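# Unload finished part, load raw blank, restart machine cycle

## Task

The machine's cycle has ended. Take the machined part out of the vise and put it in the tray labelled DONE. Then take a blank from the tray labelled RAW and lay it flat on the vise jaw ledges, entirely within the jaw ends. Clamp it by pulling the table knob beside the vise out (pushing it in opens the jaws). Slide both doors shut by their handles, then press CYCLE START on the small box at the control panel right of the doors. That button only responds when a part sits clamped on the ledges and both doors are closed, which its green lamp shows. A running cycle locks the doors and lights the green lamp on the signal tower above the panel. The robot must not fall over or finish tilted. A loose object may occasionally get a brief shove.

## Robot and tools

Robot: TidyBot++, a mobile base 0.54 m long, 0.50 m wide and 0.38 m tall on four powered casters, carrying one seven-joint arm with a two-finger gripper. The shoulder is 0.12 m ahead of the base centre and 0.68 m off the floor. Segments: upper arm 0.42 m, forearm 0.31 m, hand 0.31 m from wrist to the hand point. Cameras: base_camera (644x364 pinhole) and wrist_camera (644x476 fisheye, looking along the hand).

Frames, all in metres. Base frame: origin on the floor below the base centre, x ahead, y to the left, z up. hand_pose and hand_target are given in it; the hand point lies midway between the finger pads, the hand's z axis runs out along the fingers and the fingers close along its y axis. The odometry frame is the base frame as it was when the scene began; base_odometry reports x, y and a heading in rad (left positive, -3.142 to 3.142) and counts only wheel rotation, so slip looks like travel. base_tilt is in degrees, forward and right positive.

Tool move: one action plus optional cameras (list of base_camera, wrist_camera or all; [] for none) and blocking (true or omitted waits until everything rests; false returns in about half a second while motion continues). An action holds any of:
- base: an object of relative offsets from where the base last reported itself, along its own axes at the start: translate_m (forward positive, -2 to 2 m), strafe_m (left positive, -2 to 2 m), rotate_rad (counter-clockwise positive, -6.3 to 6.3 rad).
- joints: absolute targets by name, in rad: joint_1_rad (any angle; positive is clockwise seen from above, the reverse of heading), joint_2_rad shoulder (-2.249 to 2.249, 0 upright, positive leans forward), joint_3_rad (any angle), joint_4_rad elbow (-2.579 to 2.579, 0 straight, negative bends forward when joint_3 is 3.14), joint_5_rad (any angle), joint_6_rad wrist (-2.099 to 2.099), joint_7_rad (any angle; hand down, positive turns counter-clockwise from above, at 1.57 fingers open left-right). gripper_pos is 0 (open, about 85 mm gap) to 1 (closed); gap is roughly 85 x (1 - gripper_pos) mm. Any-angle joints go the short way, so send steps under half a turn.
- target: one list of seven numbers, an absolute hand pose in the base frame: x, y, z in metres then quaternion qw, qx, qy, qz. Alongside it, joints may only contain gripper_pos.
- speeds: top-speed caps for this action: translate_m and strafe_m 0.05 to 0.5 m/s (state one only when combining them), rotate_rad 0.1 to 1.57 rad/s.
A call without an action just reports state and images. Unknown keys make a call invalid; out-of-range numbers get it refused, and then the rest of that reply's move, wait and finished_scene calls are skipped, as they are after an uncommanded stop.

Other tools: wait (seconds, 0 to 10, plus cameras) reports state without commanding anything; stop (cameras) brakes every running motion; zoom_image (camera, region [x0, y0, x1, y1] in image pixels from the top-left, at most 504 by 504) enlarges the latest image; finished_scene (scene: the current scene's number) ends the scene, and the goal must then hold without the robot.

Result lines: move reads done or the worst status. base_status, joint_status and hand_status give done, moving, off_target, stopped, not_followed, contact_stop, time_out, torque_fault or limit_stop_at_motor_heat. Joint tolerance is ±0.039 rad for joints 1 to 4, ±0.095 for 5 to 7, ±0.03 for the gripper; a hand target counts as done within 10 mm and 2 degrees. Gripper off_target at a reading below 1 means it is holding something; done at 1 means empty. motor_effort is percent of maximum per motor, with peak in brackets. on_its_own lists uncommanded behaviour. pictures names the images in order. Messages such as joint command not followed, pose unreachable, ARM HIT, MOTOR HOT and OVER-TEMPERATURE FAULT flag trouble.

Practical advice: hand targets usually land within about 3 cm; refine by adding (desired minus measured hand_pose) to the previous target. To keep the hand still afterwards, resend hand_target, not hand_pose. A held load makes the arm sag, so correct the same way, and never command a joint to its own current reading while loaded. Pointing straight down, the hand reaches no higher than about 0.94 m, and only near the base. Avoid low forward poses just ahead of the base; the arm can strike the base, and nothing prevents that.

Avoid: dropping parts or releasing them while moving, slamming doors, hard collisions, driving or turning while the arm is caught on something high (tip-over risk), swinging a stretched arm sideways, squeezing a part hard while it still rests on a surface, and long stretched or loaded holds that heat the motors. A blocked base or joint keeps pushing; give it a new target or back away. Verify the lamps and the part's placement in the camera images before finishing.

Each tool is called after ">>>" as a command line: name --argument value for each argument, lists and objects as JSON in quotes; but a table of rows of numbers goes row by row, as --pt "numbers of a row", without its own name.

## Session

>>> move

Scene clock: 0.00 s.
base_odometry: x=+0.000 y=+0.000 heading=+0.000
base_tilt: forward=+0.1 right=+0.4
base_status: not commanded
joint_positions: joint_1_rad=-0.046 joint_2_rad=-0.364 joint_3_rad=+3.183 joint_4_rad=-2.535 joint_5_rad=-0.007 joint_6_rad=-0.841 joint_7_rad=+1.530 gripper_pos=+0.000
joint_status: not commanded
motor_effort: joint_1_rad=+0 joint_2_rad=-1 joint_3_rad=+0 joint_4_rad=+15 joint_5_rad=+1 joint_6_rad=+3 joint_7_rad=+0
hand_pose: x=+0.2691 y=+0.0054 z=+0.5889 quat_wxyz=(-0.012, +0.998, -0.019, +0.064) (m; base frame)
hand_target: x=+0.2694 y=+0.0054 z=+0.5890 quat_wxyz=(-0.012, +0.998, -0.019, +0.065) (m; base frame)
hand_status: not commanded
pictures: base_camera, wrist_camera

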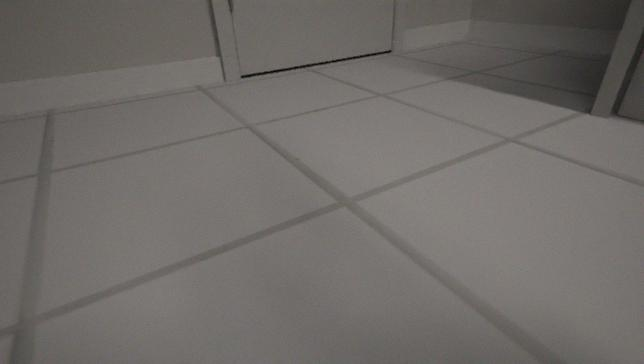

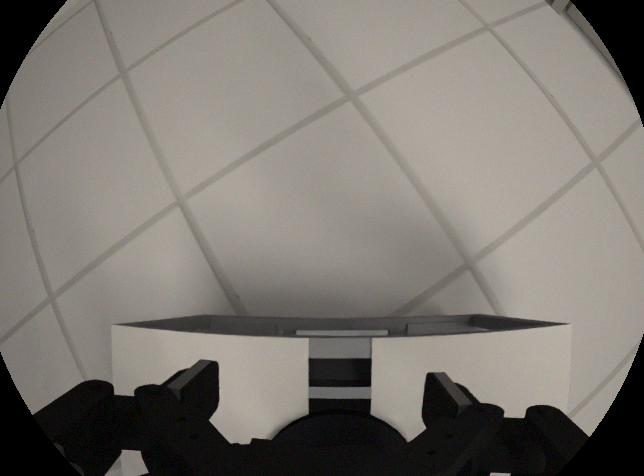

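>>> move --joints '{"joint_6_rad":0.6,"joint_1_rad":1.0}'

>>> move --joints '{"joint_1_rad":0.0}' --cameras '["wrist_camera"]'

>>> move --joints '{"joint_1_rad":-1.2}' --cameras '["wrist_camera"]'

Scene clock: 3.00 s.
move: done
base_odometry: x=+0.000 y=+0.000 heading=+0.000
base_tilt: forward=+0.1 right=+0.5
base_status: not commanded
joint_positions: joint_1_rad=+0.988 joint_2_rad=-0.364 joint_3_rad=+3.183 joint_4_rad=-2.535 joint_5_rad=-0.007 joint_6_rad=+0.546 joint_7_rad=+1.530 gripper_pos=+0.000
joint_status: all done
motor_effort: joint_1_rad=+0(1) joint_2_rad=-6(6) joint_3_rad=+0(1) joint_4_rad=+19(20) joint_5_rad=+1(1) joint_6_rad=+9(10) joint_7_rad=+0(1)
hand_pose: x=+0.3345 y=-0.3615 z=+0.8807 quat_wxyz=(+0.320, +0.621, -0.377, +0.609) (m; base frame)
hand_target: x=+0.3300 y=-0.3647 z=+0.8976 quat_wxyz=(+0.333, +0.602, -0.371, +0.624) (m; base frame)
hand_status: not commanded
pictures: base_camera, wrist_camera

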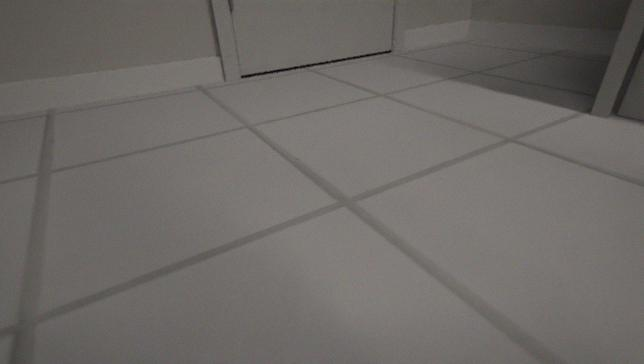

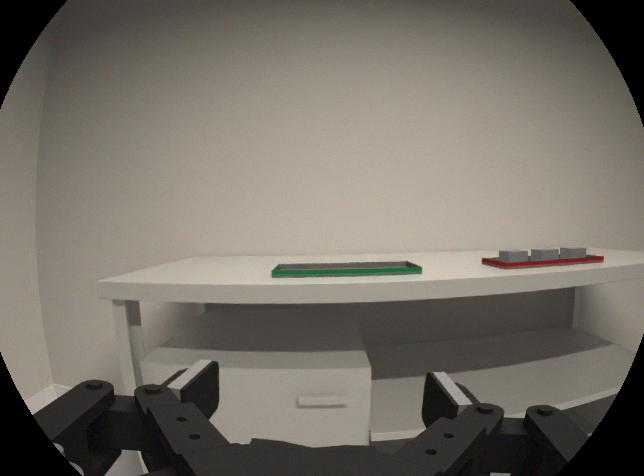

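Scene clock: 5.30 s.
move: done
base_odometry: x=+0.000 y=+0.000 heading=+0.000
base_tilt: forward=+0.1 right=+0.4
base_status: not commanded
joint_positions: joint_1_rad=+0.013 joint_2_rad=-0.364 joint_3_rad=+3.183 joint_4_rad=-2.535 joint_5_rad=-0.007 joint_6_rad=+0.549 joint_7_rad=+1.530 gripper_pos=+0.000
joint_status: all done
motor_effort: joint_1_rad=+0(1) joint_2_rad=-7(7) joint_3_rad=-1(1) joint_4_rad=+19(20) joint_5_rad=+1(2) joint_6_rad=+8(10) joint_7_rad=+0(1)
hand_pose: x=+0.5392 y=-0.0244 z=+0.8814 quat_wxyz=(-0.002, +0.724, -0.042, +0.689) (m; base frame)
hand_target: x=+0.5399 y=-0.0195 z=+0.8976 quat_wxyz=(-0.006, +0.706, -0.037, +0.707) (m; base frame)
hand_status: not commanded
pictures: wrist_camera

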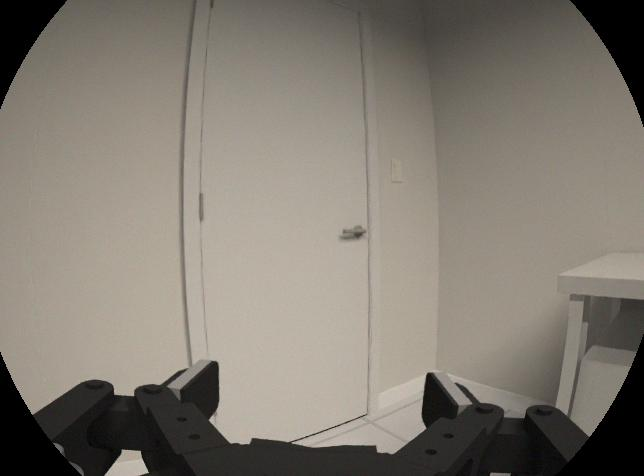

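Scene clock: 7.77 s.
move: done
base_odometry: x=+0.000 y=+0.000 heading=+0.000
base_tilt: forward=+0.0 right=+0.4
base_status: not commanded
joint_positions: joint_1_rad=-1.187 joint_2_rad=-0.364 joint_3_rad=+3.183 joint_4_rad=-2.535 joint_5_rad=-0.007 joint_6_rad=+0.549 joint_7_rad=+1.530 gripper_pos=+0.000
joint_status: all done
motor_effort: joint_1_rad=+0(1) joint_2_rad=-6(6) joint_3_rad=-1(1) joint_4_rad=+19(20) joint_5_rad=+1(2) joint_6_rad=+10(10) joint_7_rad=+0(1)
hand_pose: x=+0.2941 y=+0.3828 z=+0.8815 quat_wxyz=(-0.391, +0.621, +0.374, +0.567) (m; base frame)
hand_target: x=+0.2897 y=+0.3853 z=+0.8976 quat_wxyz=(-0.405, +0.604, +0.368, +0.580) (m; base frame)
hand_status: not commanded
pictures: wrist_camera

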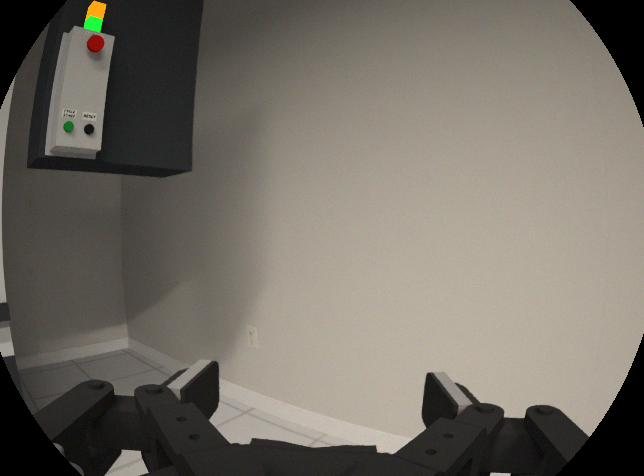

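>>> move --joints '{"joint_1_rad":-2.2}' --cameras '["wrist_camera"]'

>>> move --joints '{"joint_1_rad":-3.1}' --cameras '["wrist_camera"]'

>>> move --joints '{"joint_1_rad":-4.3}' --cameras '["wrist_camera"]'

Scene clock: 10.27 s.
move: done
base_odometry: x=+0.000 y=+0.000 heading=+0.000
base_tilt: forward=+0.0 right=+0.4
base_status: not commanded
joint_positions: joint_1_rad=-2.187 joint_2_rad=-0.364 joint_3_rad=+3.183 joint_4_rad=-2.535 joint_5_rad=-0.007 joint_6_rad=+0.549 joint_7_rad=+1.530 gripper_pos=+0.000
joint_status: all done
motor_effort: joint_1_rad=+0(1) joint_2_rad=-6(7) joint_3_rad=+0(1) joint_4_rad=+19(20) joint_5_rad=+1(1) joint_6_rad=+10(10) joint_7_rad=+0(1)
hand_pose: x=-0.1085 y=+0.3541 z=+0.8815 quat_wxyz=(-0.615, +0.366, +0.626, +0.310) (m; base frame)
hand_target: x=-0.1129 y=+0.3518 z=+0.8976 quat_wxyz=(-0.633, +0.353, +0.613, +0.315) (m; base frame)
hand_status: not commanded
pictures: wrist_camera

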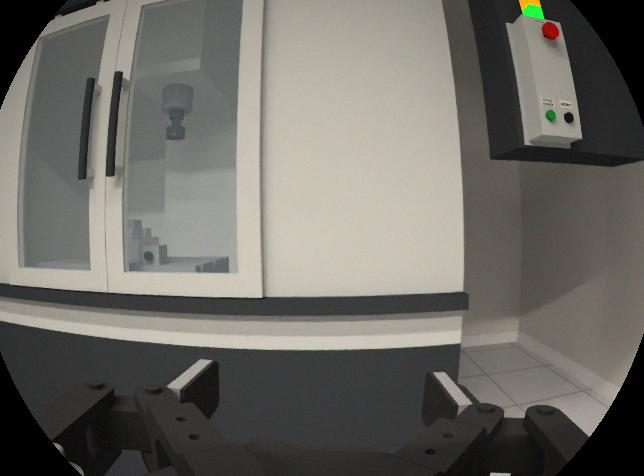

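Scene clock: 12.43 s.
move: done
base_odometry: x=+0.000 y=+0.000 heading=+0.000
base_tilt: forward=+0.0 right=+0.4
base_status: not commanded
joint_positions: joint_1_rad=-3.087 joint_2_rad=-0.364 joint_3_rad=+3.183 joint_4_rad=-2.535 joint_5_rad=-0.007 joint_6_rad=+0.549 joint_7_rad=+1.530 gripper_pos=+0.000
joint_status: all done
motor_effort: joint_1_rad=+0(1) joint_2_rad=-6(7) joint_3_rad=-1(1) joint_4_rad=+19(20) joint_5_rad=+1(2) joint_6_rad=+8(10) joint_7_rad=+0(1)
hand_pose: x=-0.2998 y=+0.0419 z=+0.8816 quat_wxyz=(-0.689, +0.057, +0.723, +0.012) (m; base frame)
hand_target: x=-0.3008 y=+0.0370 z=+0.8976 quat_wxyz=(-0.707, +0.051, +0.705, +0.008) (m; base frame)
hand_status: not commanded
pictures: wrist_camera

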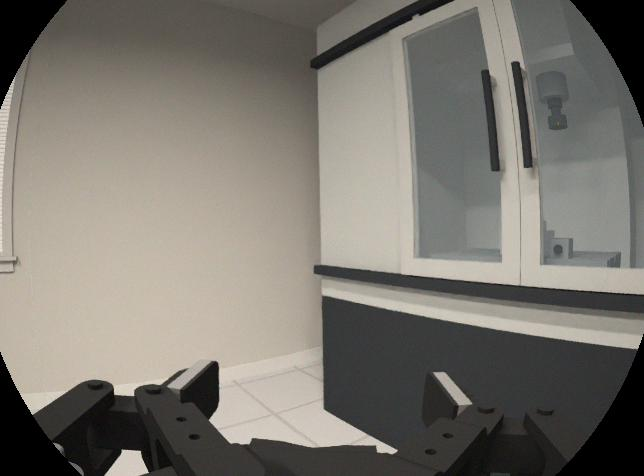

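Scene clock: 14.90 s.
move: done
base_odometry: x=+0.000 y=+0.000 heading=+0.000
base_tilt: forward=+0.1 right=+0.4
base_status: not commanded
joint_positions: joint_1_rad=-4.287 joint_2_rad=-0.364 joint_3_rad=+3.183 joint_4_rad=-2.535 joint_5_rad=-0.007 joint_6_rad=+0.549 joint_7_rad=+1.530 gripper_pos=+0.000
joint_status: all done
motor_effort: joint_1_rad=+0(1) joint_2_rad=-6(7) joint_3_rad=-1(1) joint_4_rad=+19(21) joint_5_rad=+1(1) joint_6_rad=+11(11) joint_7_rad=+0(1)
hand_pose: x=-0.0719 y=-0.3751 z=+0.8816 quat_wxyz=(-0.575, -0.361, +0.629, -0.379) (m; base frame)
hand_target: x=-0.0676 y=-0.3778 z=+0.8976 quat_wxyz=(-0.588, -0.356, +0.611, -0.392) (m; base frame)
hand_status: not commanded
pictures: wrist_camera

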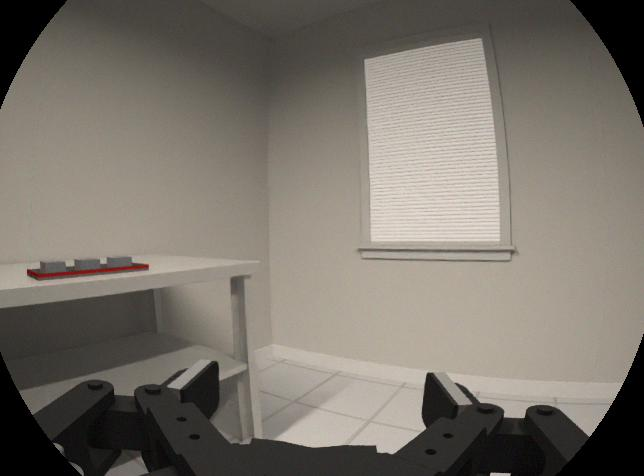

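>>> move --joints '{"joint_1_rad":0.0, "joint_6_rad":0.6}' --base '{"rotate_rad":2.07}'

Scene clock: 18.37 s.
move: done
base_odometry: x=+0.000 y=+0.000 heading=+2.070
base_tilt: forward=+0.0 right=+0.4
base_status: done
joint_positions: joint_1_rad=-6.270 joint_2_rad=-0.364 joint_3_rad=+3.183 joint_4_rad=-2.535 joint_5_rad=-0.007 joint_6_rad=+0.550 joint_7_rad=+1.530 gripper_pos=+0.000
joint_status: all done
motor_effort: joint_1_rad=+0(2) joint_2_rad=-6(7) joint_3_rad=+0(2) joint_4_rad=+19(20) joint_5_rad=+1(2) joint_6_rad=+8(10) joint_7_rad=+1(1)
hand_pose: x=+0.5392 y=-0.0245 z=+0.8819 quat_wxyz=(+0.002, -0.723, +0.042, -0.689) (m; base frame)
hand_target: x=+0.5399 y=-0.0195 z=+0.8976 quat_wxyz=(+0.006, -0.706, +0.037, -0.707) (m; base frame)
hand_status: not commanded
pictures: base_camera, wrist_camera

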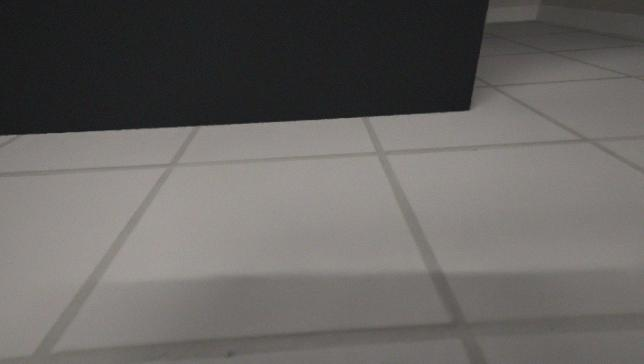

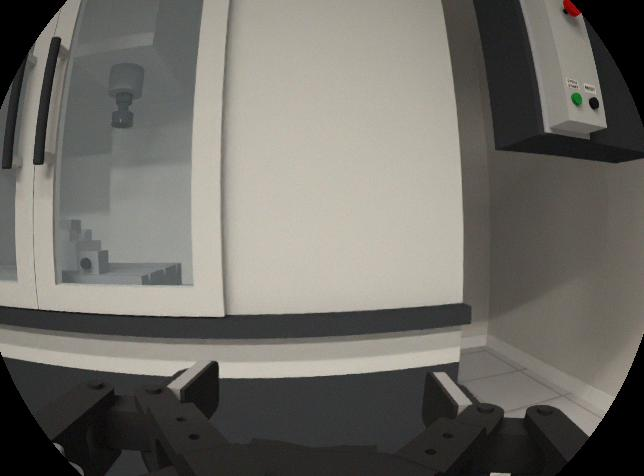

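>>> move --base '{"rotate_rad":0.046,"strafe_m":0.4}' --joints '{"joint_1_rad":0.045}'

Scene clock: 20.77 s.
move: done
base_odometry: x=-0.351 y=-0.191 heading=+2.116
base_tilt: forward=+0.1 right=+0.4
base_status: done
joint_positions: joint_1_rad=-6.245 joint_2_rad=-0.364 joint_3_rad=+3.183 joint_4_rad=-2.535 joint_5_rad=-0.007 joint_6_rad=+0.550 joint_7_rad=+1.530 gripper_pos=+0.000
joint_status: all done
motor_effort: joint_1_rad=+0(2) joint_2_rad=-6(7) joint_3_rad=+0(3) joint_4_rad=+19(20) joint_5_rad=+1(2) joint_6_rad=+9(10) joint_7_rad=+0(1)
hand_pose: x=+0.5385 y=-0.0349 z=+0.8819 quat_wxyz=(-0.006, -0.723, +0.051, -0.689) (m; base frame)
hand_target: x=+0.5386 y=-0.0384 z=+0.8976 quat_wxyz=(-0.009, -0.705, +0.053, -0.707) (m; base frame)
hand_status: not commanded
pictures: base_camera, wrist_camera

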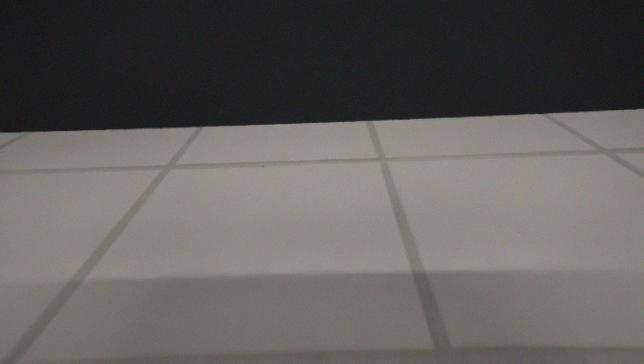

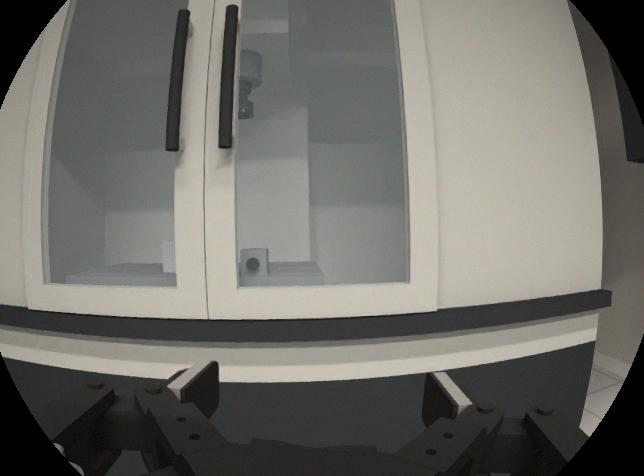

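>>> move --joints '{"joint_1_rad":0.0,"joint_2_rad":-0.549,"joint_3_rad":3.1416,"joint_4_rad":-1.752,"joint_5_rad":0,"joint_6_rad":-0.32,"joint_7_rad":1.57}' --cameras '["wrist_camera"]'

>>> move --base '{"strafe_m":0.15}' --cameras '["wrist_camera"]'

Scene clock: 23.87 s.
move: done
base_odometry: x=-0.351 y=-0.191 heading=+2.116
base_tilt: forward=+0.0 right=+0.4
base_status: not commanded
joint_positions: joint_1_rad=-6.269 joint_2_rad=-0.534 joint_3_rad=+3.155 joint_4_rad=-1.770 joint_5_rad=-0.007 joint_6_rad=-0.278 joint_7_rad=+1.530 gripper_pos=+0.000
joint_status: all done
motor_effort: joint_1_rad=+0(1) joint_2_rad=-2(9) joint_3_rad=+0(2) joint_4_rad=+21(24) joint_5_rad=+1(3) joint_6_rad=+10(10) joint_7_rad=+0(2)
hand_pose: x=+0.5124 y=-0.0116 z=+1.1651 quat_wxyz=(+0.011, -0.686, +0.027, -0.727) (m; base frame)
hand_target: x=+0.5037 y=+0.0014 z=+1.1686 quat_wxyz=(+0.000, -0.690, +0.000, -0.724) (m; base frame)
hand_status: not commanded
pictures: wrist_camera

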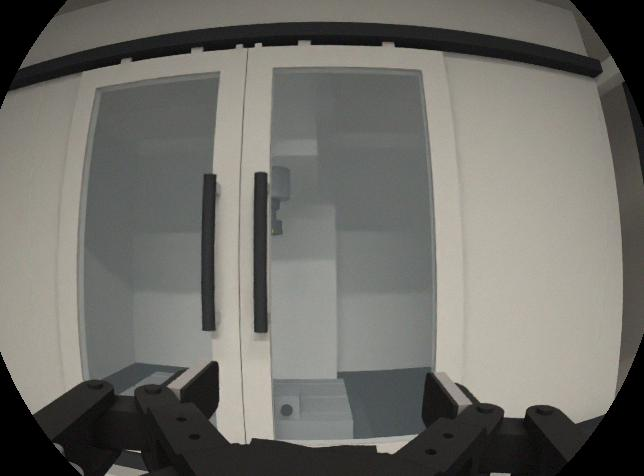

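Scene clock: 25.27 s.
move: done
base_odometry: x=-0.480 y=-0.269 heading=+2.116
base_tilt: forward=+0.0 right=+0.4
base_status: done
joint_positions: joint_1_rad=-6.272 joint_2_rad=-0.534 joint_3_rad=+3.142 joint_4_rad=-1.770 joint_5_rad=-0.007 joint_6_rad=-0.279 joint_7_rad=+1.530 gripper_pos=+0.000
joint_status: not commanded
motor_effort: joint_1_rad=-1(1) joint_2_rad=-2(3) joint_3_rad=+0(2) joint_4_rad=+22(23) joint_5_rad=+1(1) joint_6_rad=+9(10) joint_7_rad=+0(1)
hand_pose: x=+0.5124 y=-0.0029 z=+1.1645 quat_wxyz=(+0.014, -0.687, +0.020, -0.726) (m; base frame)
hand_target: x=+0.5037 y=+0.0014 z=+1.1686 quat_wxyz=(+0.000, -0.690, +0.000, -0.724) (m; base frame)
hand_status: not commanded
pictures: wrist_camera

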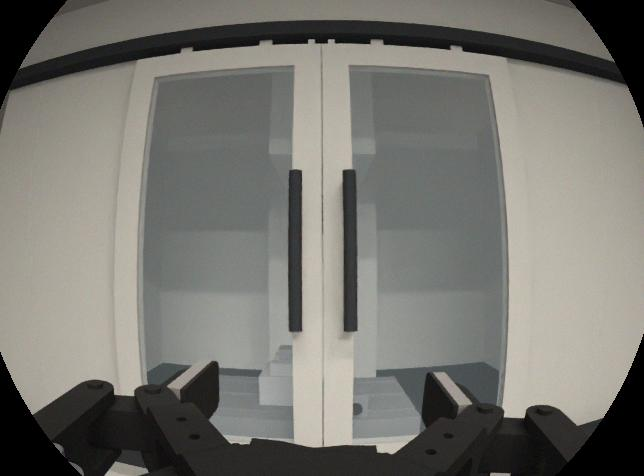

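>>> move --base '{"strafe_m":0.04,"translate_m":0.33}' --cameras '["wrist_camera"]'

Scene clock: 27.63 s.
move: done
base_odometry: x=-0.685 y=-0.008 heading=+2.116
base_tilt: forward=+0.1 right=+0.5
base_status: done
joint_positions: joint_1_rad=-6.273 joint_2_rad=-0.539 joint_3_rad=+3.142 joint_4_rad=-1.769 joint_5_rad=-0.007 joint_6_rad=-0.283 joint_7_rad=+1.530 gripper_pos=+0.000
joint_status: not commanded
motor_effort: joint_1_rad=+0(1) joint_2_rad=-2(7) joint_3_rad=+0(1) joint_4_rad=+22(23) joint_5_rad=+1(1) joint_6_rad=+8(10) joint_7_rad=+0(1)
hand_pose: x=+0.5099 y=-0.0027 z=+1.1664 quat_wxyz=(+0.014, -0.686, +0.020, -0.727) (m; base frame)
hand_target: x=+0.5037 y=+0.0014 z=+1.1686 quat_wxyz=(+0.000, -0.690, +0.000, -0.724) (m; base frame)
hand_status: not commanded
pictures: wrist_camera

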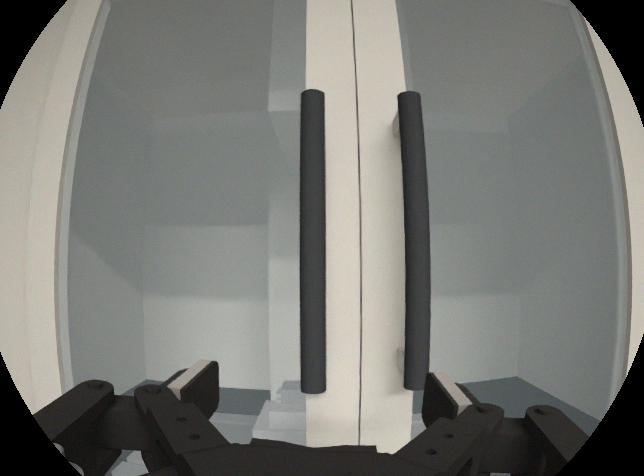

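>>> move --base '{"strafe_m":0.006,"translate_m":0.225}' --joints '{"gripper_pos":0.35}' --speeds '{"translate_m":0.15}' --cameras '["wrist_camera"]'

Scene clock: 30.07 s.
move: done
base_odometry: x=-0.807 y=+0.181 heading=+2.116
base_tilt: forward=+0.1 right=+0.4
base_status: done
joint_positions: joint_1_rad=-6.273 joint_2_rad=-0.544 joint_3_rad=+3.142 joint_4_rad=-1.768 joint_5_rad=-0.007 joint_6_rad=-0.283 joint_7_rad=+1.530 gripper_pos=+0.350
joint_status: all done
motor_effort: joint_1_rad=+0(1) joint_2_rad=-3(5) joint_3_rad=+0(1) joint_4_rad=+21(22) joint_5_rad=+1(1) joint_6_rad=+10(10) joint_7_rad=+0(1)
hand_pose: x=+0.5074 y=-0.0027 z=+1.1686 quat_wxyz=(+0.014, -0.684, +0.019, -0.729) (m; base frame)
hand_target: x=+0.5037 y=+0.0014 z=+1.1686 quat_wxyz=(+0.000, -0.690, +0.000, -0.724) (m; base frame)
hand_status: not commanded
pictures: wrist_camera

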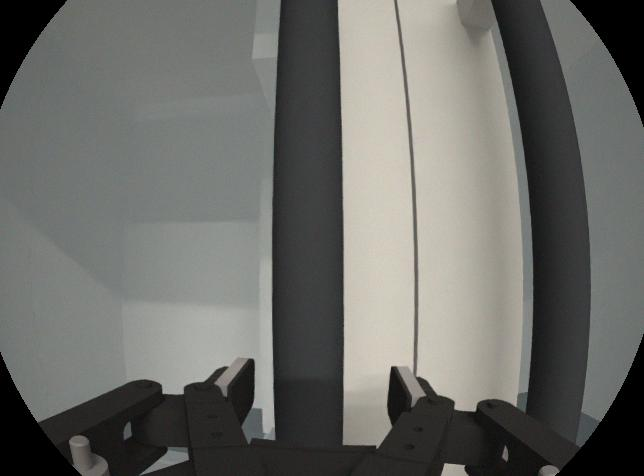

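>>> move --base '{"strafe_m":0.37}' --speeds '{"strafe_m":0.15}' --cameras '["wrist_camera"]'

Scene clock: 33.33 s.
move: done
base_odometry: x=-1.123 y=-0.010 heading=+2.116
base_tilt: forward=+0.0 right=+0.5
base_status: done
joint_positions: joint_1_rad=-6.191 joint_2_rad=-0.556 joint_3_rad=+3.258 joint_4_rad=-1.765 joint_5_rad=+0.022 joint_6_rad=-0.305 joint_7_rad=+1.530 gripper_pos=+0.350
joint_status: not commanded
motor_effort: joint_1_rad=-15(20) joint_2_rad=+3(7) joint_3_rad=-23(32) joint_4_rad=+23(25) joint_5_rad=-6(8) joint_6_rad=+12(12) joint_7_rad=+0(1)
hand_pose: x=+0.4917 y=-0.1029 z=+1.1666 quat_wxyz=(-0.043, -0.681, +0.097, -0.724) (m; base frame)
hand_target: x=+0.5037 y=+0.0014 z=+1.1686 quat_wxyz=(+0.000, -0.690, +0.000, -0.724) (m; base frame)
hand_status: not commanded
pictures: wrist_camera

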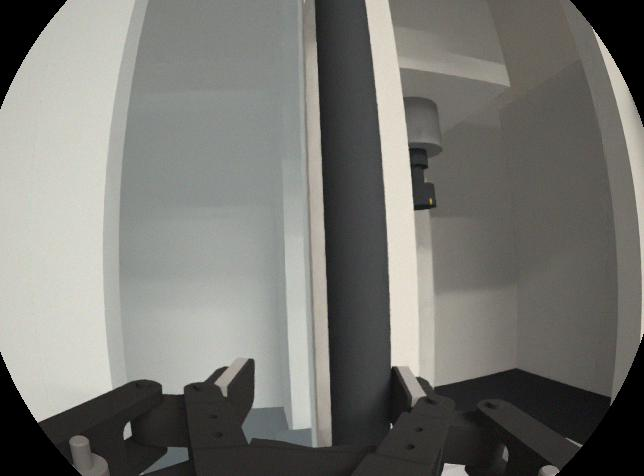

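>>> move --base '{"strafe_m":0.06}' --speeds '{"strafe_m":0.1}' --cameras '["wrist_camera"]'

Scene clock: 34.73 s.
move: done
base_odometry: x=-1.174 y=-0.041 heading=+2.117
base_tilt: forward=+0.0 right=+0.5
base_status: done
joint_positions: joint_1_rad=-6.189 joint_2_rad=-0.554 joint_3_rad=+3.263 joint_4_rad=-1.756 joint_5_rad=+0.028 joint_6_rad=-0.320 joint_7_rad=+1.530 gripper_pos=+0.350
joint_status: not commanded
motor_effort: joint_1_rad=-16(19) joint_2_rad=+2(6) joint_3_rad=-24(32) joint_4_rad=+24(25) joint_5_rad=-6(9) joint_6_rad=+13(14) joint_7_rad=+0(1)
hand_pose: x=+0.4909 y=-0.1073 z=+1.1665 quat_wxyz=(-0.048, -0.684, +0.099, -0.721) (m; base frame)
hand_target: x=+0.5037 y=+0.0014 z=+1.1686 quat_wxyz=(+0.000, -0.690, +0.000, -0.724) (m; base frame)
hand_status: not commanded
pictures: wrist_camera

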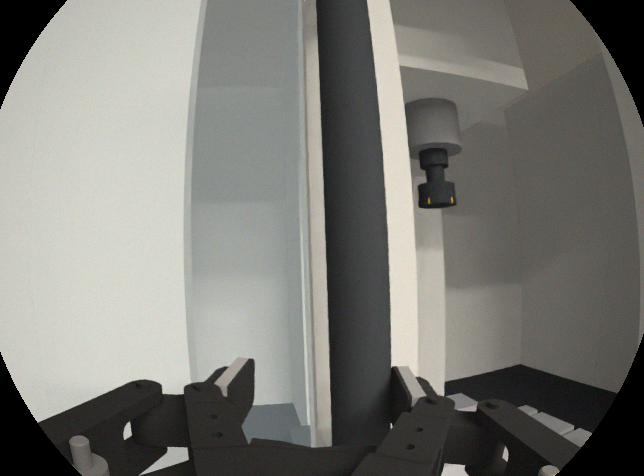

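>>> move --base '{"strafe_m":0.06}' --speeds '{"strafe_m":0.1}' --cameras '["wrist_camera"]'

>>> move --base '{"strafe_m":-0.11}' --cameras '[]'

>>> move --base '{"translate_m":-0.2}' --cameras '["wrist_camera"]'

>>> move --base '{"strafe_m":-0.27}' --cameras '["wrist_camera"]'

Scene clock: 36.13 s.
move: done
base_odometry: x=-1.225 y=-0.072 heading=+2.117
base_tilt: forward=+0.0 right=+0.5
base_status: done
joint_positions: joint_1_rad=-6.188 joint_2_rad=-0.555 joint_3_rad=+3.263 joint_4_rad=-1.755 joint_5_rad=+0.033 joint_6_rad=-0.324 joint_7_rad=+1.530 gripper_pos=+0.350
joint_status: not commanded
motor_effort: joint_1_rad=-16(20) joint_2_rad=+2(6) joint_3_rad=-24(32) joint_4_rad=+25(26) joint_5_rad=-6(9) joint_6_rad=+12(14) joint_7_rad=+0(1)
hand_pose: x=+0.4900 y=-0.1082 z=+1.1664 quat_wxyz=(-0.050, -0.685, +0.099, -0.720) (m; base frame)
hand_target: x=+0.5037 y=+0.0014 z=+1.1686 quat_wxyz=(+0.000, -0.690, +0.000, -0.724) (m; base frame)
hand_status: not commanded
pictures: wrist_camera

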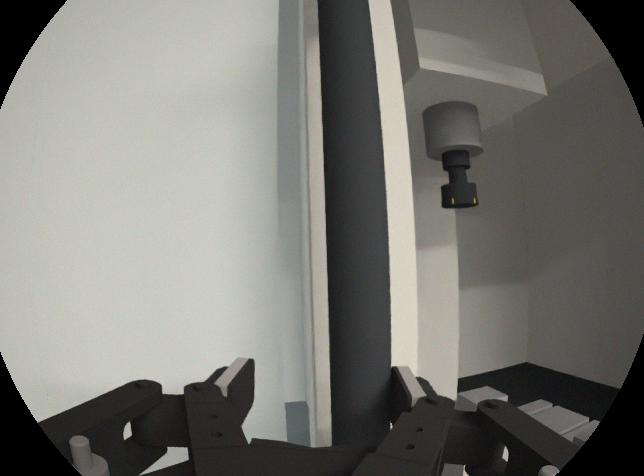

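Scene clock: 37.40 s.
move: done
base_odometry: x=-1.131 y=-0.015 heading=+2.117
base_tilt: forward=+0.1 right=+0.5
base_status: done
joint_positions: joint_1_rad=-6.278 joint_2_rad=-0.554 joint_3_rad=+3.148 joint_4_rad=-1.755 joint_5_rad=+0.027 joint_6_rad=-0.324 joint_7_rad=+1.530 gripper_pos=+0.350
joint_status: not commanded
motor_effort: joint_1_rad=-1(16) joint_2_rad=-2(3) joint_3_rad=+0(24) joint_4_rad=+22(25) joint_5_rad=+1(6) joint_6_rad=+9(13) joint_7_rad=+0(1)
hand_pose: x=+0.5016 y=-0.0070 z=+1.1677 quat_wxyz=(+0.000, -0.691, +0.013, -0.723) (m; base frame)
hand_target: x=+0.5037 y=+0.0014 z=+1.1686 quat_wxyz=(+0.000, -0.690, +0.000, -0.724) (m; base frame)
hand_status: not commanded
pictures: none
No camera images: "cameras" was empty.

Scene clock: 39.03 s.
move: done
base_odometry: x=-1.027 y=-0.186 heading=+2.117
base_tilt: forward=+0.0 right=+0.4
base_status: done
joint_positions: joint_1_rad=-6.278 joint_2_rad=-0.557 joint_3_rad=+3.147 joint_4_rad=-1.755 joint_5_rad=+0.027 joint_6_rad=-0.324 joint_7_rad=+1.530 gripper_pos=+0.350
joint_status: not commanded
motor_effort: joint_1_rad=+0(1) joint_2_rad=-2(5) joint_3_rad=+0(1) joint_4_rad=+21(22) joint_5_rad=+1(1) joint_6_rad=+10(10) joint_7_rad=+0(1)
hand_pose: x=+0.5004 y=-0.0067 z=+1.1686 quat_wxyz=(+0.000, -0.690, +0.013, -0.724) (m; base frame)
hand_target: x=+0.5037 y=+0.0014 z=+1.1686 quat_wxyz=(+0.000, -0.690, +0.000, -0.724) (m; base frame)
hand_status: not commanded
pictures: wrist_camera

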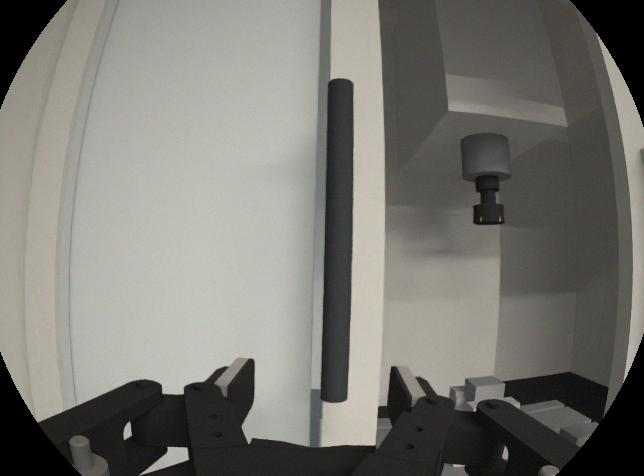

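Scene clock: 40.77 s.
move: done
base_odometry: x=-0.797 y=-0.046 heading=+2.117
base_tilt: forward=+0.1 right=+0.5
base_status: done
joint_positions: joint_1_rad=-6.278 joint_2_rad=-0.556 joint_3_rad=+3.148 joint_4_rad=-1.755 joint_5_rad=+0.027 joint_6_rad=-0.324 joint_7_rad=+1.530 gripper_pos=+0.350
joint_status: not commanded
motor_effort: joint_1_rad=+0(1) joint_2_rad=-2(2) joint_3_rad=+0(3) joint_4_rad=+22(22) joint_5_rad=+1(1) joint_6_rad=+9(10) joint_7_rad=+0(1)
hand_pose: x=+0.5005 y=-0.0067 z=+1.1686 quat_wxyz=(+0.000, -0.690, +0.013, -0.724) (m; base frame)
hand_target: x=+0.5037 y=+0.0014 z=+1.1686 quat_wxyz=(+0.000, -0.690, +0.000, -0.724) (m; base frame)
hand_status: not commanded
pictures: wrist_camera

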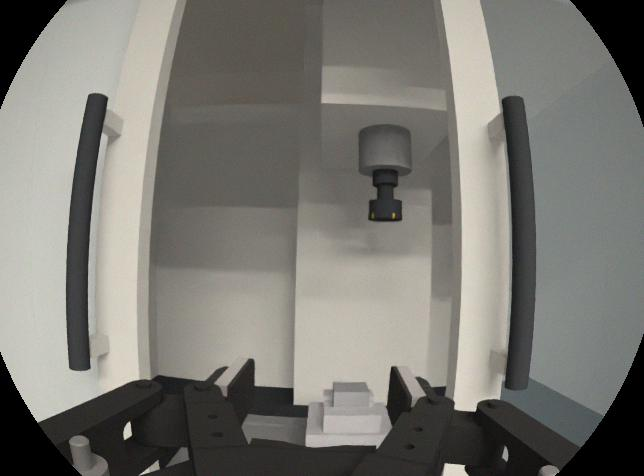

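>>> move --base '{"strafe_m":-0.195}' --cameras '["wrist_camera"]'

Scene clock: 42.60 s.
move: done
base_odometry: x=-0.630 y=+0.055 heading=+2.116
base_tilt: forward=+0.1 right=+0.5
base_status: done
joint_positions: joint_1_rad=-6.278 joint_2_rad=-0.556 joint_3_rad=+3.147 joint_4_rad=-1.755 joint_5_rad=+0.027 joint_6_rad=-0.324 joint_7_rad=+1.530 gripper_pos=+0.350
joint_status: not commanded
motor_effort: joint_1_rad=+0(1) joint_2_rad=-2(3) joint_3_rad=+0(3) joint_4_rad=+21(23) joint_5_rad=+1(1) joint_6_rad=+8(10) joint_7_rad=+0(1)
hand_pose: x=+0.5005 y=-0.0065 z=+1.1686 quat_wxyz=(+0.000, -0.690, +0.013, -0.724) (m; base frame)
hand_target: x=+0.5037 y=+0.0014 z=+1.1686 quat_wxyz=(+0.000, -0.690, +0.000, -0.724) (m; base frame)
hand_status: not commanded
pictures: wrist_camera

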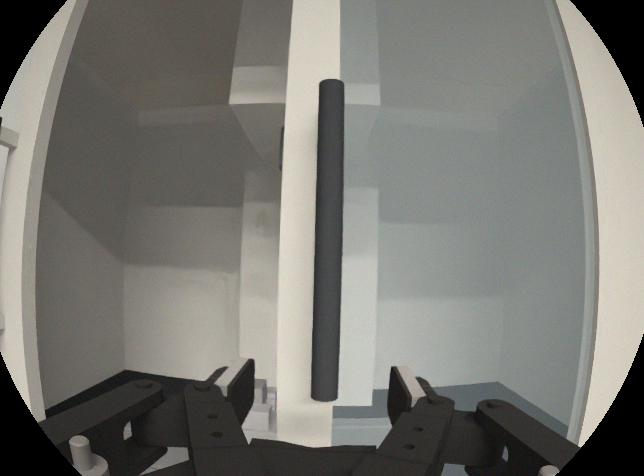

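>>> move --base '{"translate_m":0.2,"strafe_m":-0.006}' --speeds '{"translate_m":0.3}' --cameras '["wrist_camera"]'

>>> move --base '{"strafe_m":-0.4}' --speeds '{"strafe_m":0.17}' --cameras '["wrist_camera"]'

Scene clock: 44.33 s.
move: done
base_odometry: x=-0.728 y=+0.230 heading=+2.116
base_tilt: forward=+0.1 right=+0.4
base_status: done
joint_positions: joint_1_rad=-6.278 joint_2_rad=-0.546 joint_3_rad=+3.147 joint_4_rad=-1.755 joint_5_rad=+0.027 joint_6_rad=-0.324 joint_7_rad=+1.530 gripper_pos=+0.350
joint_status: not commanded
motor_effort: joint_1_rad=+0(1) joint_2_rad=-2(5) joint_3_rad=+0(1) joint_4_rad=+21(22) joint_5_rad=+1(1) joint_6_rad=+9(10) joint_7_rad=+1(1)
hand_pose: x=+0.5056 y=-0.0065 z=+1.1645 quat_wxyz=(+0.000, -0.694, +0.013, -0.720) (m; base frame)
hand_target: x=+0.5037 y=+0.0014 z=+1.1686 quat_wxyz=(+0.000, -0.690, +0.000, -0.724) (m; base frame)
hand_status: not commanded
pictures: wrist_camera

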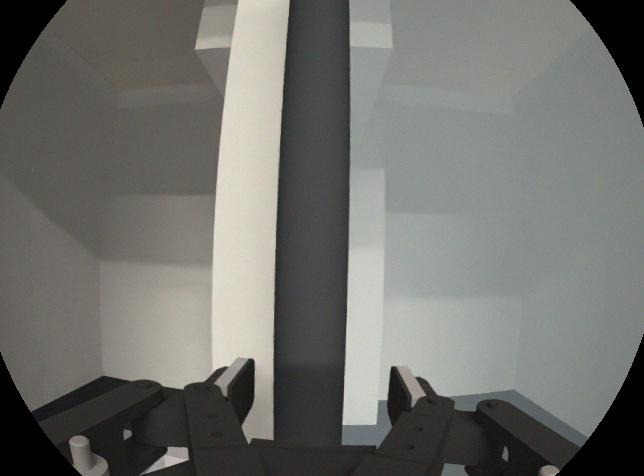

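Scene clock: 47.37 s.
move: done
base_odometry: x=-0.387 y=+0.437 heading=+2.116
base_tilt: forward=+0.0 right=+0.4
base_status: done
joint_positions: joint_1_rad=-6.370 joint_2_rad=-0.548 joint_3_rad=+3.031 joint_4_rad=-1.760 joint_5_rad=-0.024 joint_6_rad=-0.331 joint_7_rad=+1.530 gripper_pos=+0.350
joint_status: not commanded
motor_effort: joint_1_rad=+13(19) joint_2_rad=-1(8) joint_3_rad=+22(30) joint_4_rad=+24(26) joint_5_rad=+6(10) joint_6_rad=+13(14) joint_7_rad=+0(1)
hand_pose: x=+0.4935 y=+0.1001 z=+1.1574 quat_wxyz=(+0.070, -0.695, -0.064, -0.712) (m; base frame)
hand_target: x=+0.5037 y=+0.0014 z=+1.1686 quat_wxyz=(+0.000, -0.690, +0.000, -0.724) (m; base frame)
hand_status: not commanded
pictures: wrist_camera

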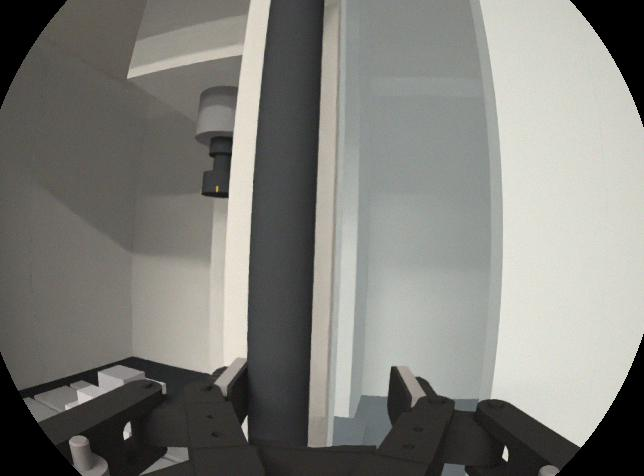

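>>> move --base '{"strafe_m":0.11}' --cameras '[]'

>>> move --base '{"translate_m":-0.15}' --cameras '[]'

>>> move --base '{"strafe_m":0.32}' --joints '{"joint_6_rad":-0.9,"gripper_pos":0}'

Scene clock: 48.73 s.
move: done
base_odometry: x=-0.481 y=+0.380 heading=+2.116
base_tilt: forward=+0.1 right=+0.5
base_status: done
joint_positions: joint_1_rad=-6.287 joint_2_rad=-0.549 joint_3_rad=+3.137 joint_4_rad=-1.759 joint_5_rad=-0.024 joint_6_rad=-0.331 joint_7_rad=+1.530 gripper_pos=+0.350
joint_status: not commanded
motor_effort: joint_1_rad=+0(14) joint_2_rad=-2(3) joint_3_rad=+0(22) joint_4_rad=+21(26) joint_5_rad=+1(6) joint_6_rad=+9(14) joint_7_rad=+0(1)
hand_pose: x=+0.5044 y=+0.0076 z=+1.1613 quat_wxyz=(+0.027, -0.696, +0.016, -0.717) (m; base frame)
hand_target: x=+0.5037 y=+0.0014 z=+1.1686 quat_wxyz=(+0.000, -0.690, +0.000, -0.724) (m; base frame)
hand_status: not commanded
pictures: none
No camera images: "cameras" was empty.

Scene clock: 50.13 s.
move: done
base_odometry: x=-0.403 y=+0.252 heading=+2.116
base_tilt: forward=+0.0 right=+0.5
base_status: done
joint_positions: joint_1_rad=-6.287 joint_2_rad=-0.557 joint_3_rad=+3.137 joint_4_rad=-1.759 joint_5_rad=-0.024 joint_6_rad=-0.331 joint_7_rad=+1.530 gripper_pos=+0.350
joint_status: not commanded
motor_effort: joint_1_rad=+0(0) joint_2_rad=-1(5) joint_3_rad=+0(1) joint_4_rad=+22(23) joint_5_rad=+1(1) joint_6_rad=+9(10) joint_7_rad=+0(1)
hand_pose: x=+0.5007 y=+0.0075 z=+1.1642 quat_wxyz=(+0.027, -0.693, +0.016, -0.720) (m; base frame)
hand_target: x=+0.5037 y=+0.0014 z=+1.1686 quat_wxyz=(+0.000, -0.690, +0.000, -0.724) (m; base frame)
hand_status: not commanded
pictures: none
No camera images: "cameras" was empty.

Scene clock: 52.00 s.
move: done
base_odometry: x=-0.677 y=+0.086 heading=+2.116
base_tilt: forward=+0.0 right=+0.4
base_status: done
joint_positions: joint_1_rad=-6.287 joint_2_rad=-0.555 joint_3_rad=+3.137 joint_4_rad=-1.756 joint_5_rad=-0.024 joint_6_rad=-0.866 joint_7_rad=+1.530 gripper_pos=+0.000
joint_status: all done
motor_effort: joint_1_rad=+0(1) joint_2_rad=-1(2) joint_3_rad=+0(4) joint_4_rad=+21(23) joint_5_rad=+1(2) joint_6_rad=+9(10) joint_7_rad=+0(1)
hand_pose: x=+0.4639 y=+0.0102 z=+1.0049 quat_wxyz=(+0.023, -0.859, +0.016, -0.511) (m; base frame)
hand_target: x=+0.4610 y=+0.0014 z=+0.9958 quat_wxyz=(+0.000, -0.868, +0.000, -0.496) (m; base frame)
hand_status: not commanded
pictures: base_camera, wrist_camera

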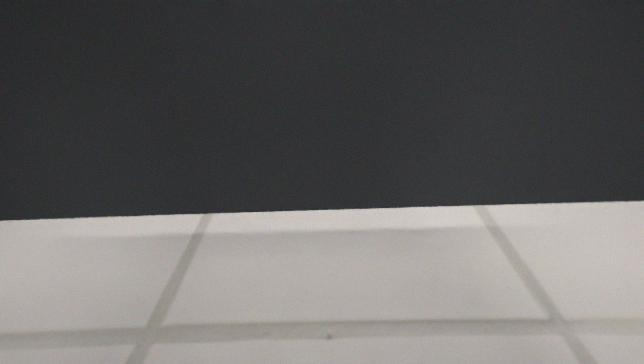

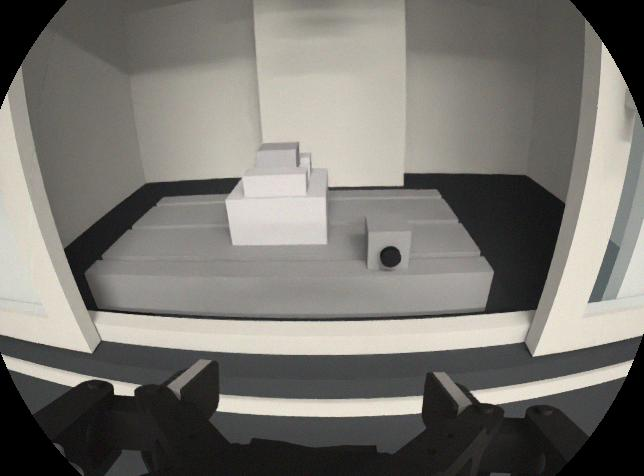

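>>> zoom_image --camera "wrist_camera" --region '[200, 120, 440, 300]'

Scaled by 2.100.

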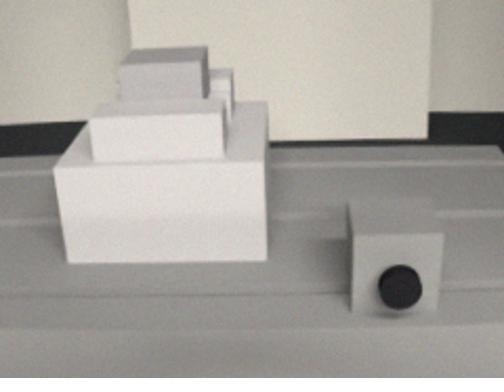

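>>> move --base '{"translate_m":0.15}' --joints '{"joint_1_rad":0.0,"joint_2_rad":-0.073,"joint_3_rad":3.1416,"joint_4_rad":-0.907,"joint_5_rad":0,"joint_6_rad":-1.466,"joint_7_rad":1.57}'

Scene clock: 55.53 s.
move: done
base_odometry: x=-0.755 y=+0.214 heading=+2.117
base_tilt: forward=+0.1 right=+0.5
base_status: done
joint_positions: joint_1_rad=-6.287 joint_2_rad=-0.081 joint_3_rad=+3.137 joint_4_rad=-0.927 joint_5_rad=-0.024 joint_6_rad=-1.423 joint_7_rad=+1.530 gripper_pos=+0.000
joint_status: all done
motor_effort: joint_1_rad=+0(1) joint_2_rad=-14(15) joint_3_rad=+0(1) joint_4_rad=+17(22) joint_5_rad=+1(2) joint_6_rad=+7(9) joint_7_rad=+1(2)
hand_pose: x=+0.5585 y=+0.0122 z=+1.1097 quat_wxyz=(+0.021, -0.906, +0.011, -0.422) (m; base frame)
hand_target: x=+0.5533 y=+0.0013 z=+1.1053 quat_wxyz=(+0.000, -0.913, +0.000, -0.408) (m; base frame)
hand_status: not commanded
pictures: base_camera, wrist_camera

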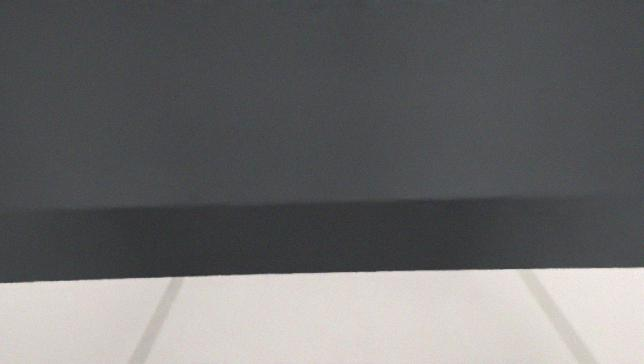

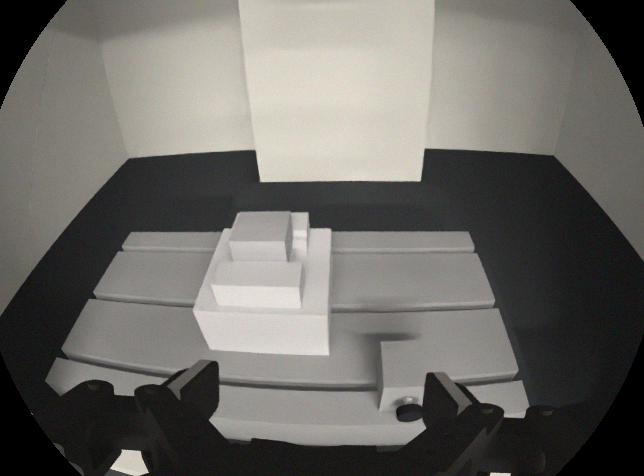

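>>> zoom_image --camera "wrist_camera" --region '[180, 190, 360, 370]'

Scaled by 2.800.

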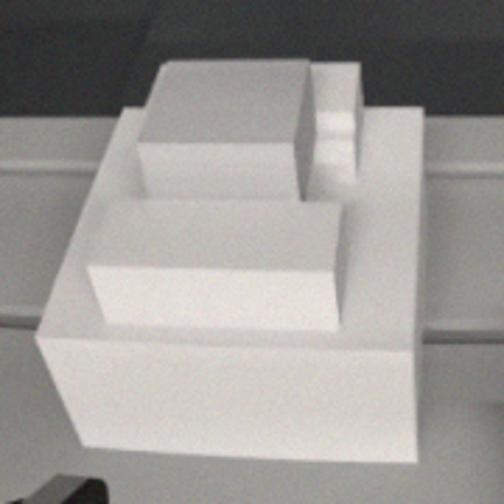

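>>> move --base '{"translate_m":0.2,"strafe_m":0.06}' --joints '{"joint_1_rad":0.0,"joint_2_rad":0.201,"joint_3_rad":3.1416,"joint_4_rad":-0.773,"joint_5_rad":0.02,"joint_6_rad":-1.626,"joint_7_rad":1.61}'

Scene clock: 58.10 s.
move: done
base_odometry: x=-0.910 y=+0.354 heading=+2.116
base_tilt: forward=+0.1 right=+0.4
base_status: done
joint_positions: joint_1_rad=-6.286 joint_2_rad=+0.218 joint_3_rad=+3.137 joint_4_rad=-0.784 joint_5_rad=-0.019 joint_6_rad=-1.583 joint_7_rad=+1.530 gripper_pos=+0.000
joint_status: all done
motor_effort: joint_1_rad=-1(2) joint_2_rad=-26(33) joint_3_rad=-1(2) joint_4_rad=+17(20) joint_5_rad=+1(5) joint_6_rad=+6(9) joint_7_rad=+0(2)
hand_pose: x=+0.6393 y=+0.0105 z=+0.9978 quat_wxyz=(+0.016, -0.961, +0.014, -0.275) (m; base frame)
hand_target: x=+0.6235 y=-0.0049 z=+1.0041 quat_wxyz=(-0.015, -0.963, -0.016, -0.267) (m; base frame)
hand_status: not commanded
pictures: base_camera, wrist_camera

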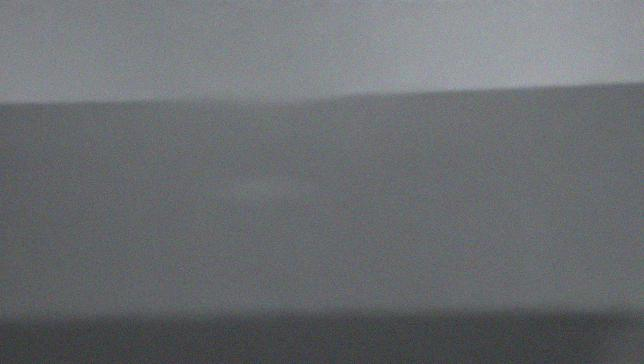

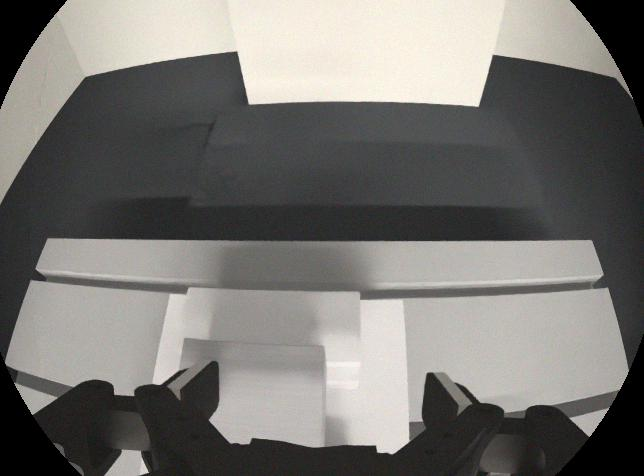

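>>> move --base '{"translate_m":-0.07,"strafe_m":0.04}' --joints '{"joint_2_rad":0.141,"joint_4_rad":-0.958,"joint_6_rad":-1.50}' --cameras '["wrist_camera"]'

Scene clock: 60.37 s.
move: done
base_odometry: x=-0.908 y=+0.273 heading=+2.116
base_tilt: forward=+0.1 right=+0.4
base_status: done
joint_positions: joint_1_rad=-6.286 joint_2_rad=+0.159 joint_3_rad=+3.137 joint_4_rad=-0.941 joint_5_rad=-0.016 joint_6_rad=-1.547 joint_7_rad=+1.530 gripper_pos=+0.000
joint_status: all done
motor_effort: joint_1_rad=+0(2) joint_2_rad=-24(29) joint_3_rad=-1(2) joint_4_rad=+18(20) joint_5_rad=+0(1) joint_6_rad=+5(6) joint_7_rad=+0(1)
hand_pose: x=+0.6132 y=+0.0096 z=+0.9658 quat_wxyz=(+0.014, -0.970, +0.015, -0.244) (m; base frame)
hand_target: x=+0.6189 y=-0.0049 z=+0.9747 quat_wxyz=(-0.015, -0.963, -0.017, -0.268) (m; base frame)
hand_status: not commanded
pictures: wrist_camera

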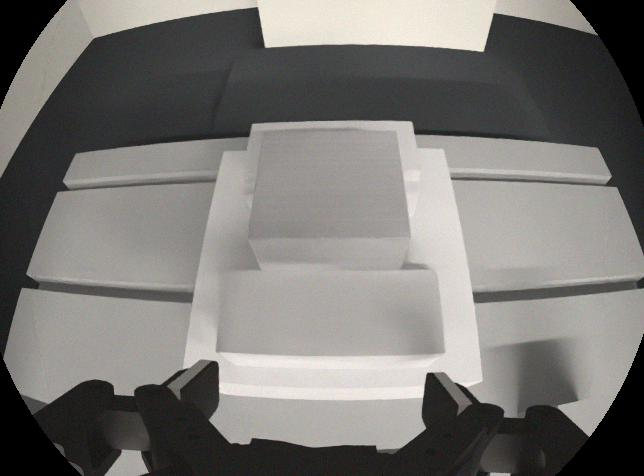

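>>> move --base '{"translate_m":0.055,"strafe_m":-0.004}' --cameras '["wrist_camera"]'

Scene clock: 62.13 s.
move: done
base_odometry: x=-0.933 y=+0.322 heading=+2.116
base_tilt: forward=+0.1 right=+0.4
base_status: done
joint_positions: joint_1_rad=-6.286 joint_2_rad=+0.152 joint_3_rad=+3.137 joint_4_rad=-0.943 joint_5_rad=-0.014 joint_6_rad=-1.535 joint_7_rad=+1.530 gripper_pos=+0.000
joint_status: not commanded
motor_effort: joint_1_rad=+0(2) joint_2_rad=-22(26) joint_3_rad=-1(2) joint_4_rad=+16(18) joint_5_rad=+0(1) joint_6_rad=+3(15) joint_7_rad=+0(2)
hand_pose: x=+0.6146 y=+0.0089 z=+0.9701 quat_wxyz=(+0.013, -0.967, +0.015, -0.253) (m; base frame)
hand_target: x=+0.6189 y=-0.0049 z=+0.9747 quat_wxyz=(-0.015, -0.963, -0.017, -0.268) (m; base frame)
hand_status: not commanded
pictures: wrist_camera

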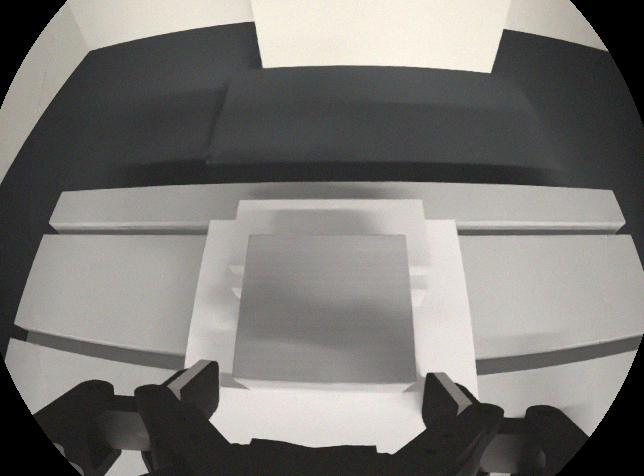

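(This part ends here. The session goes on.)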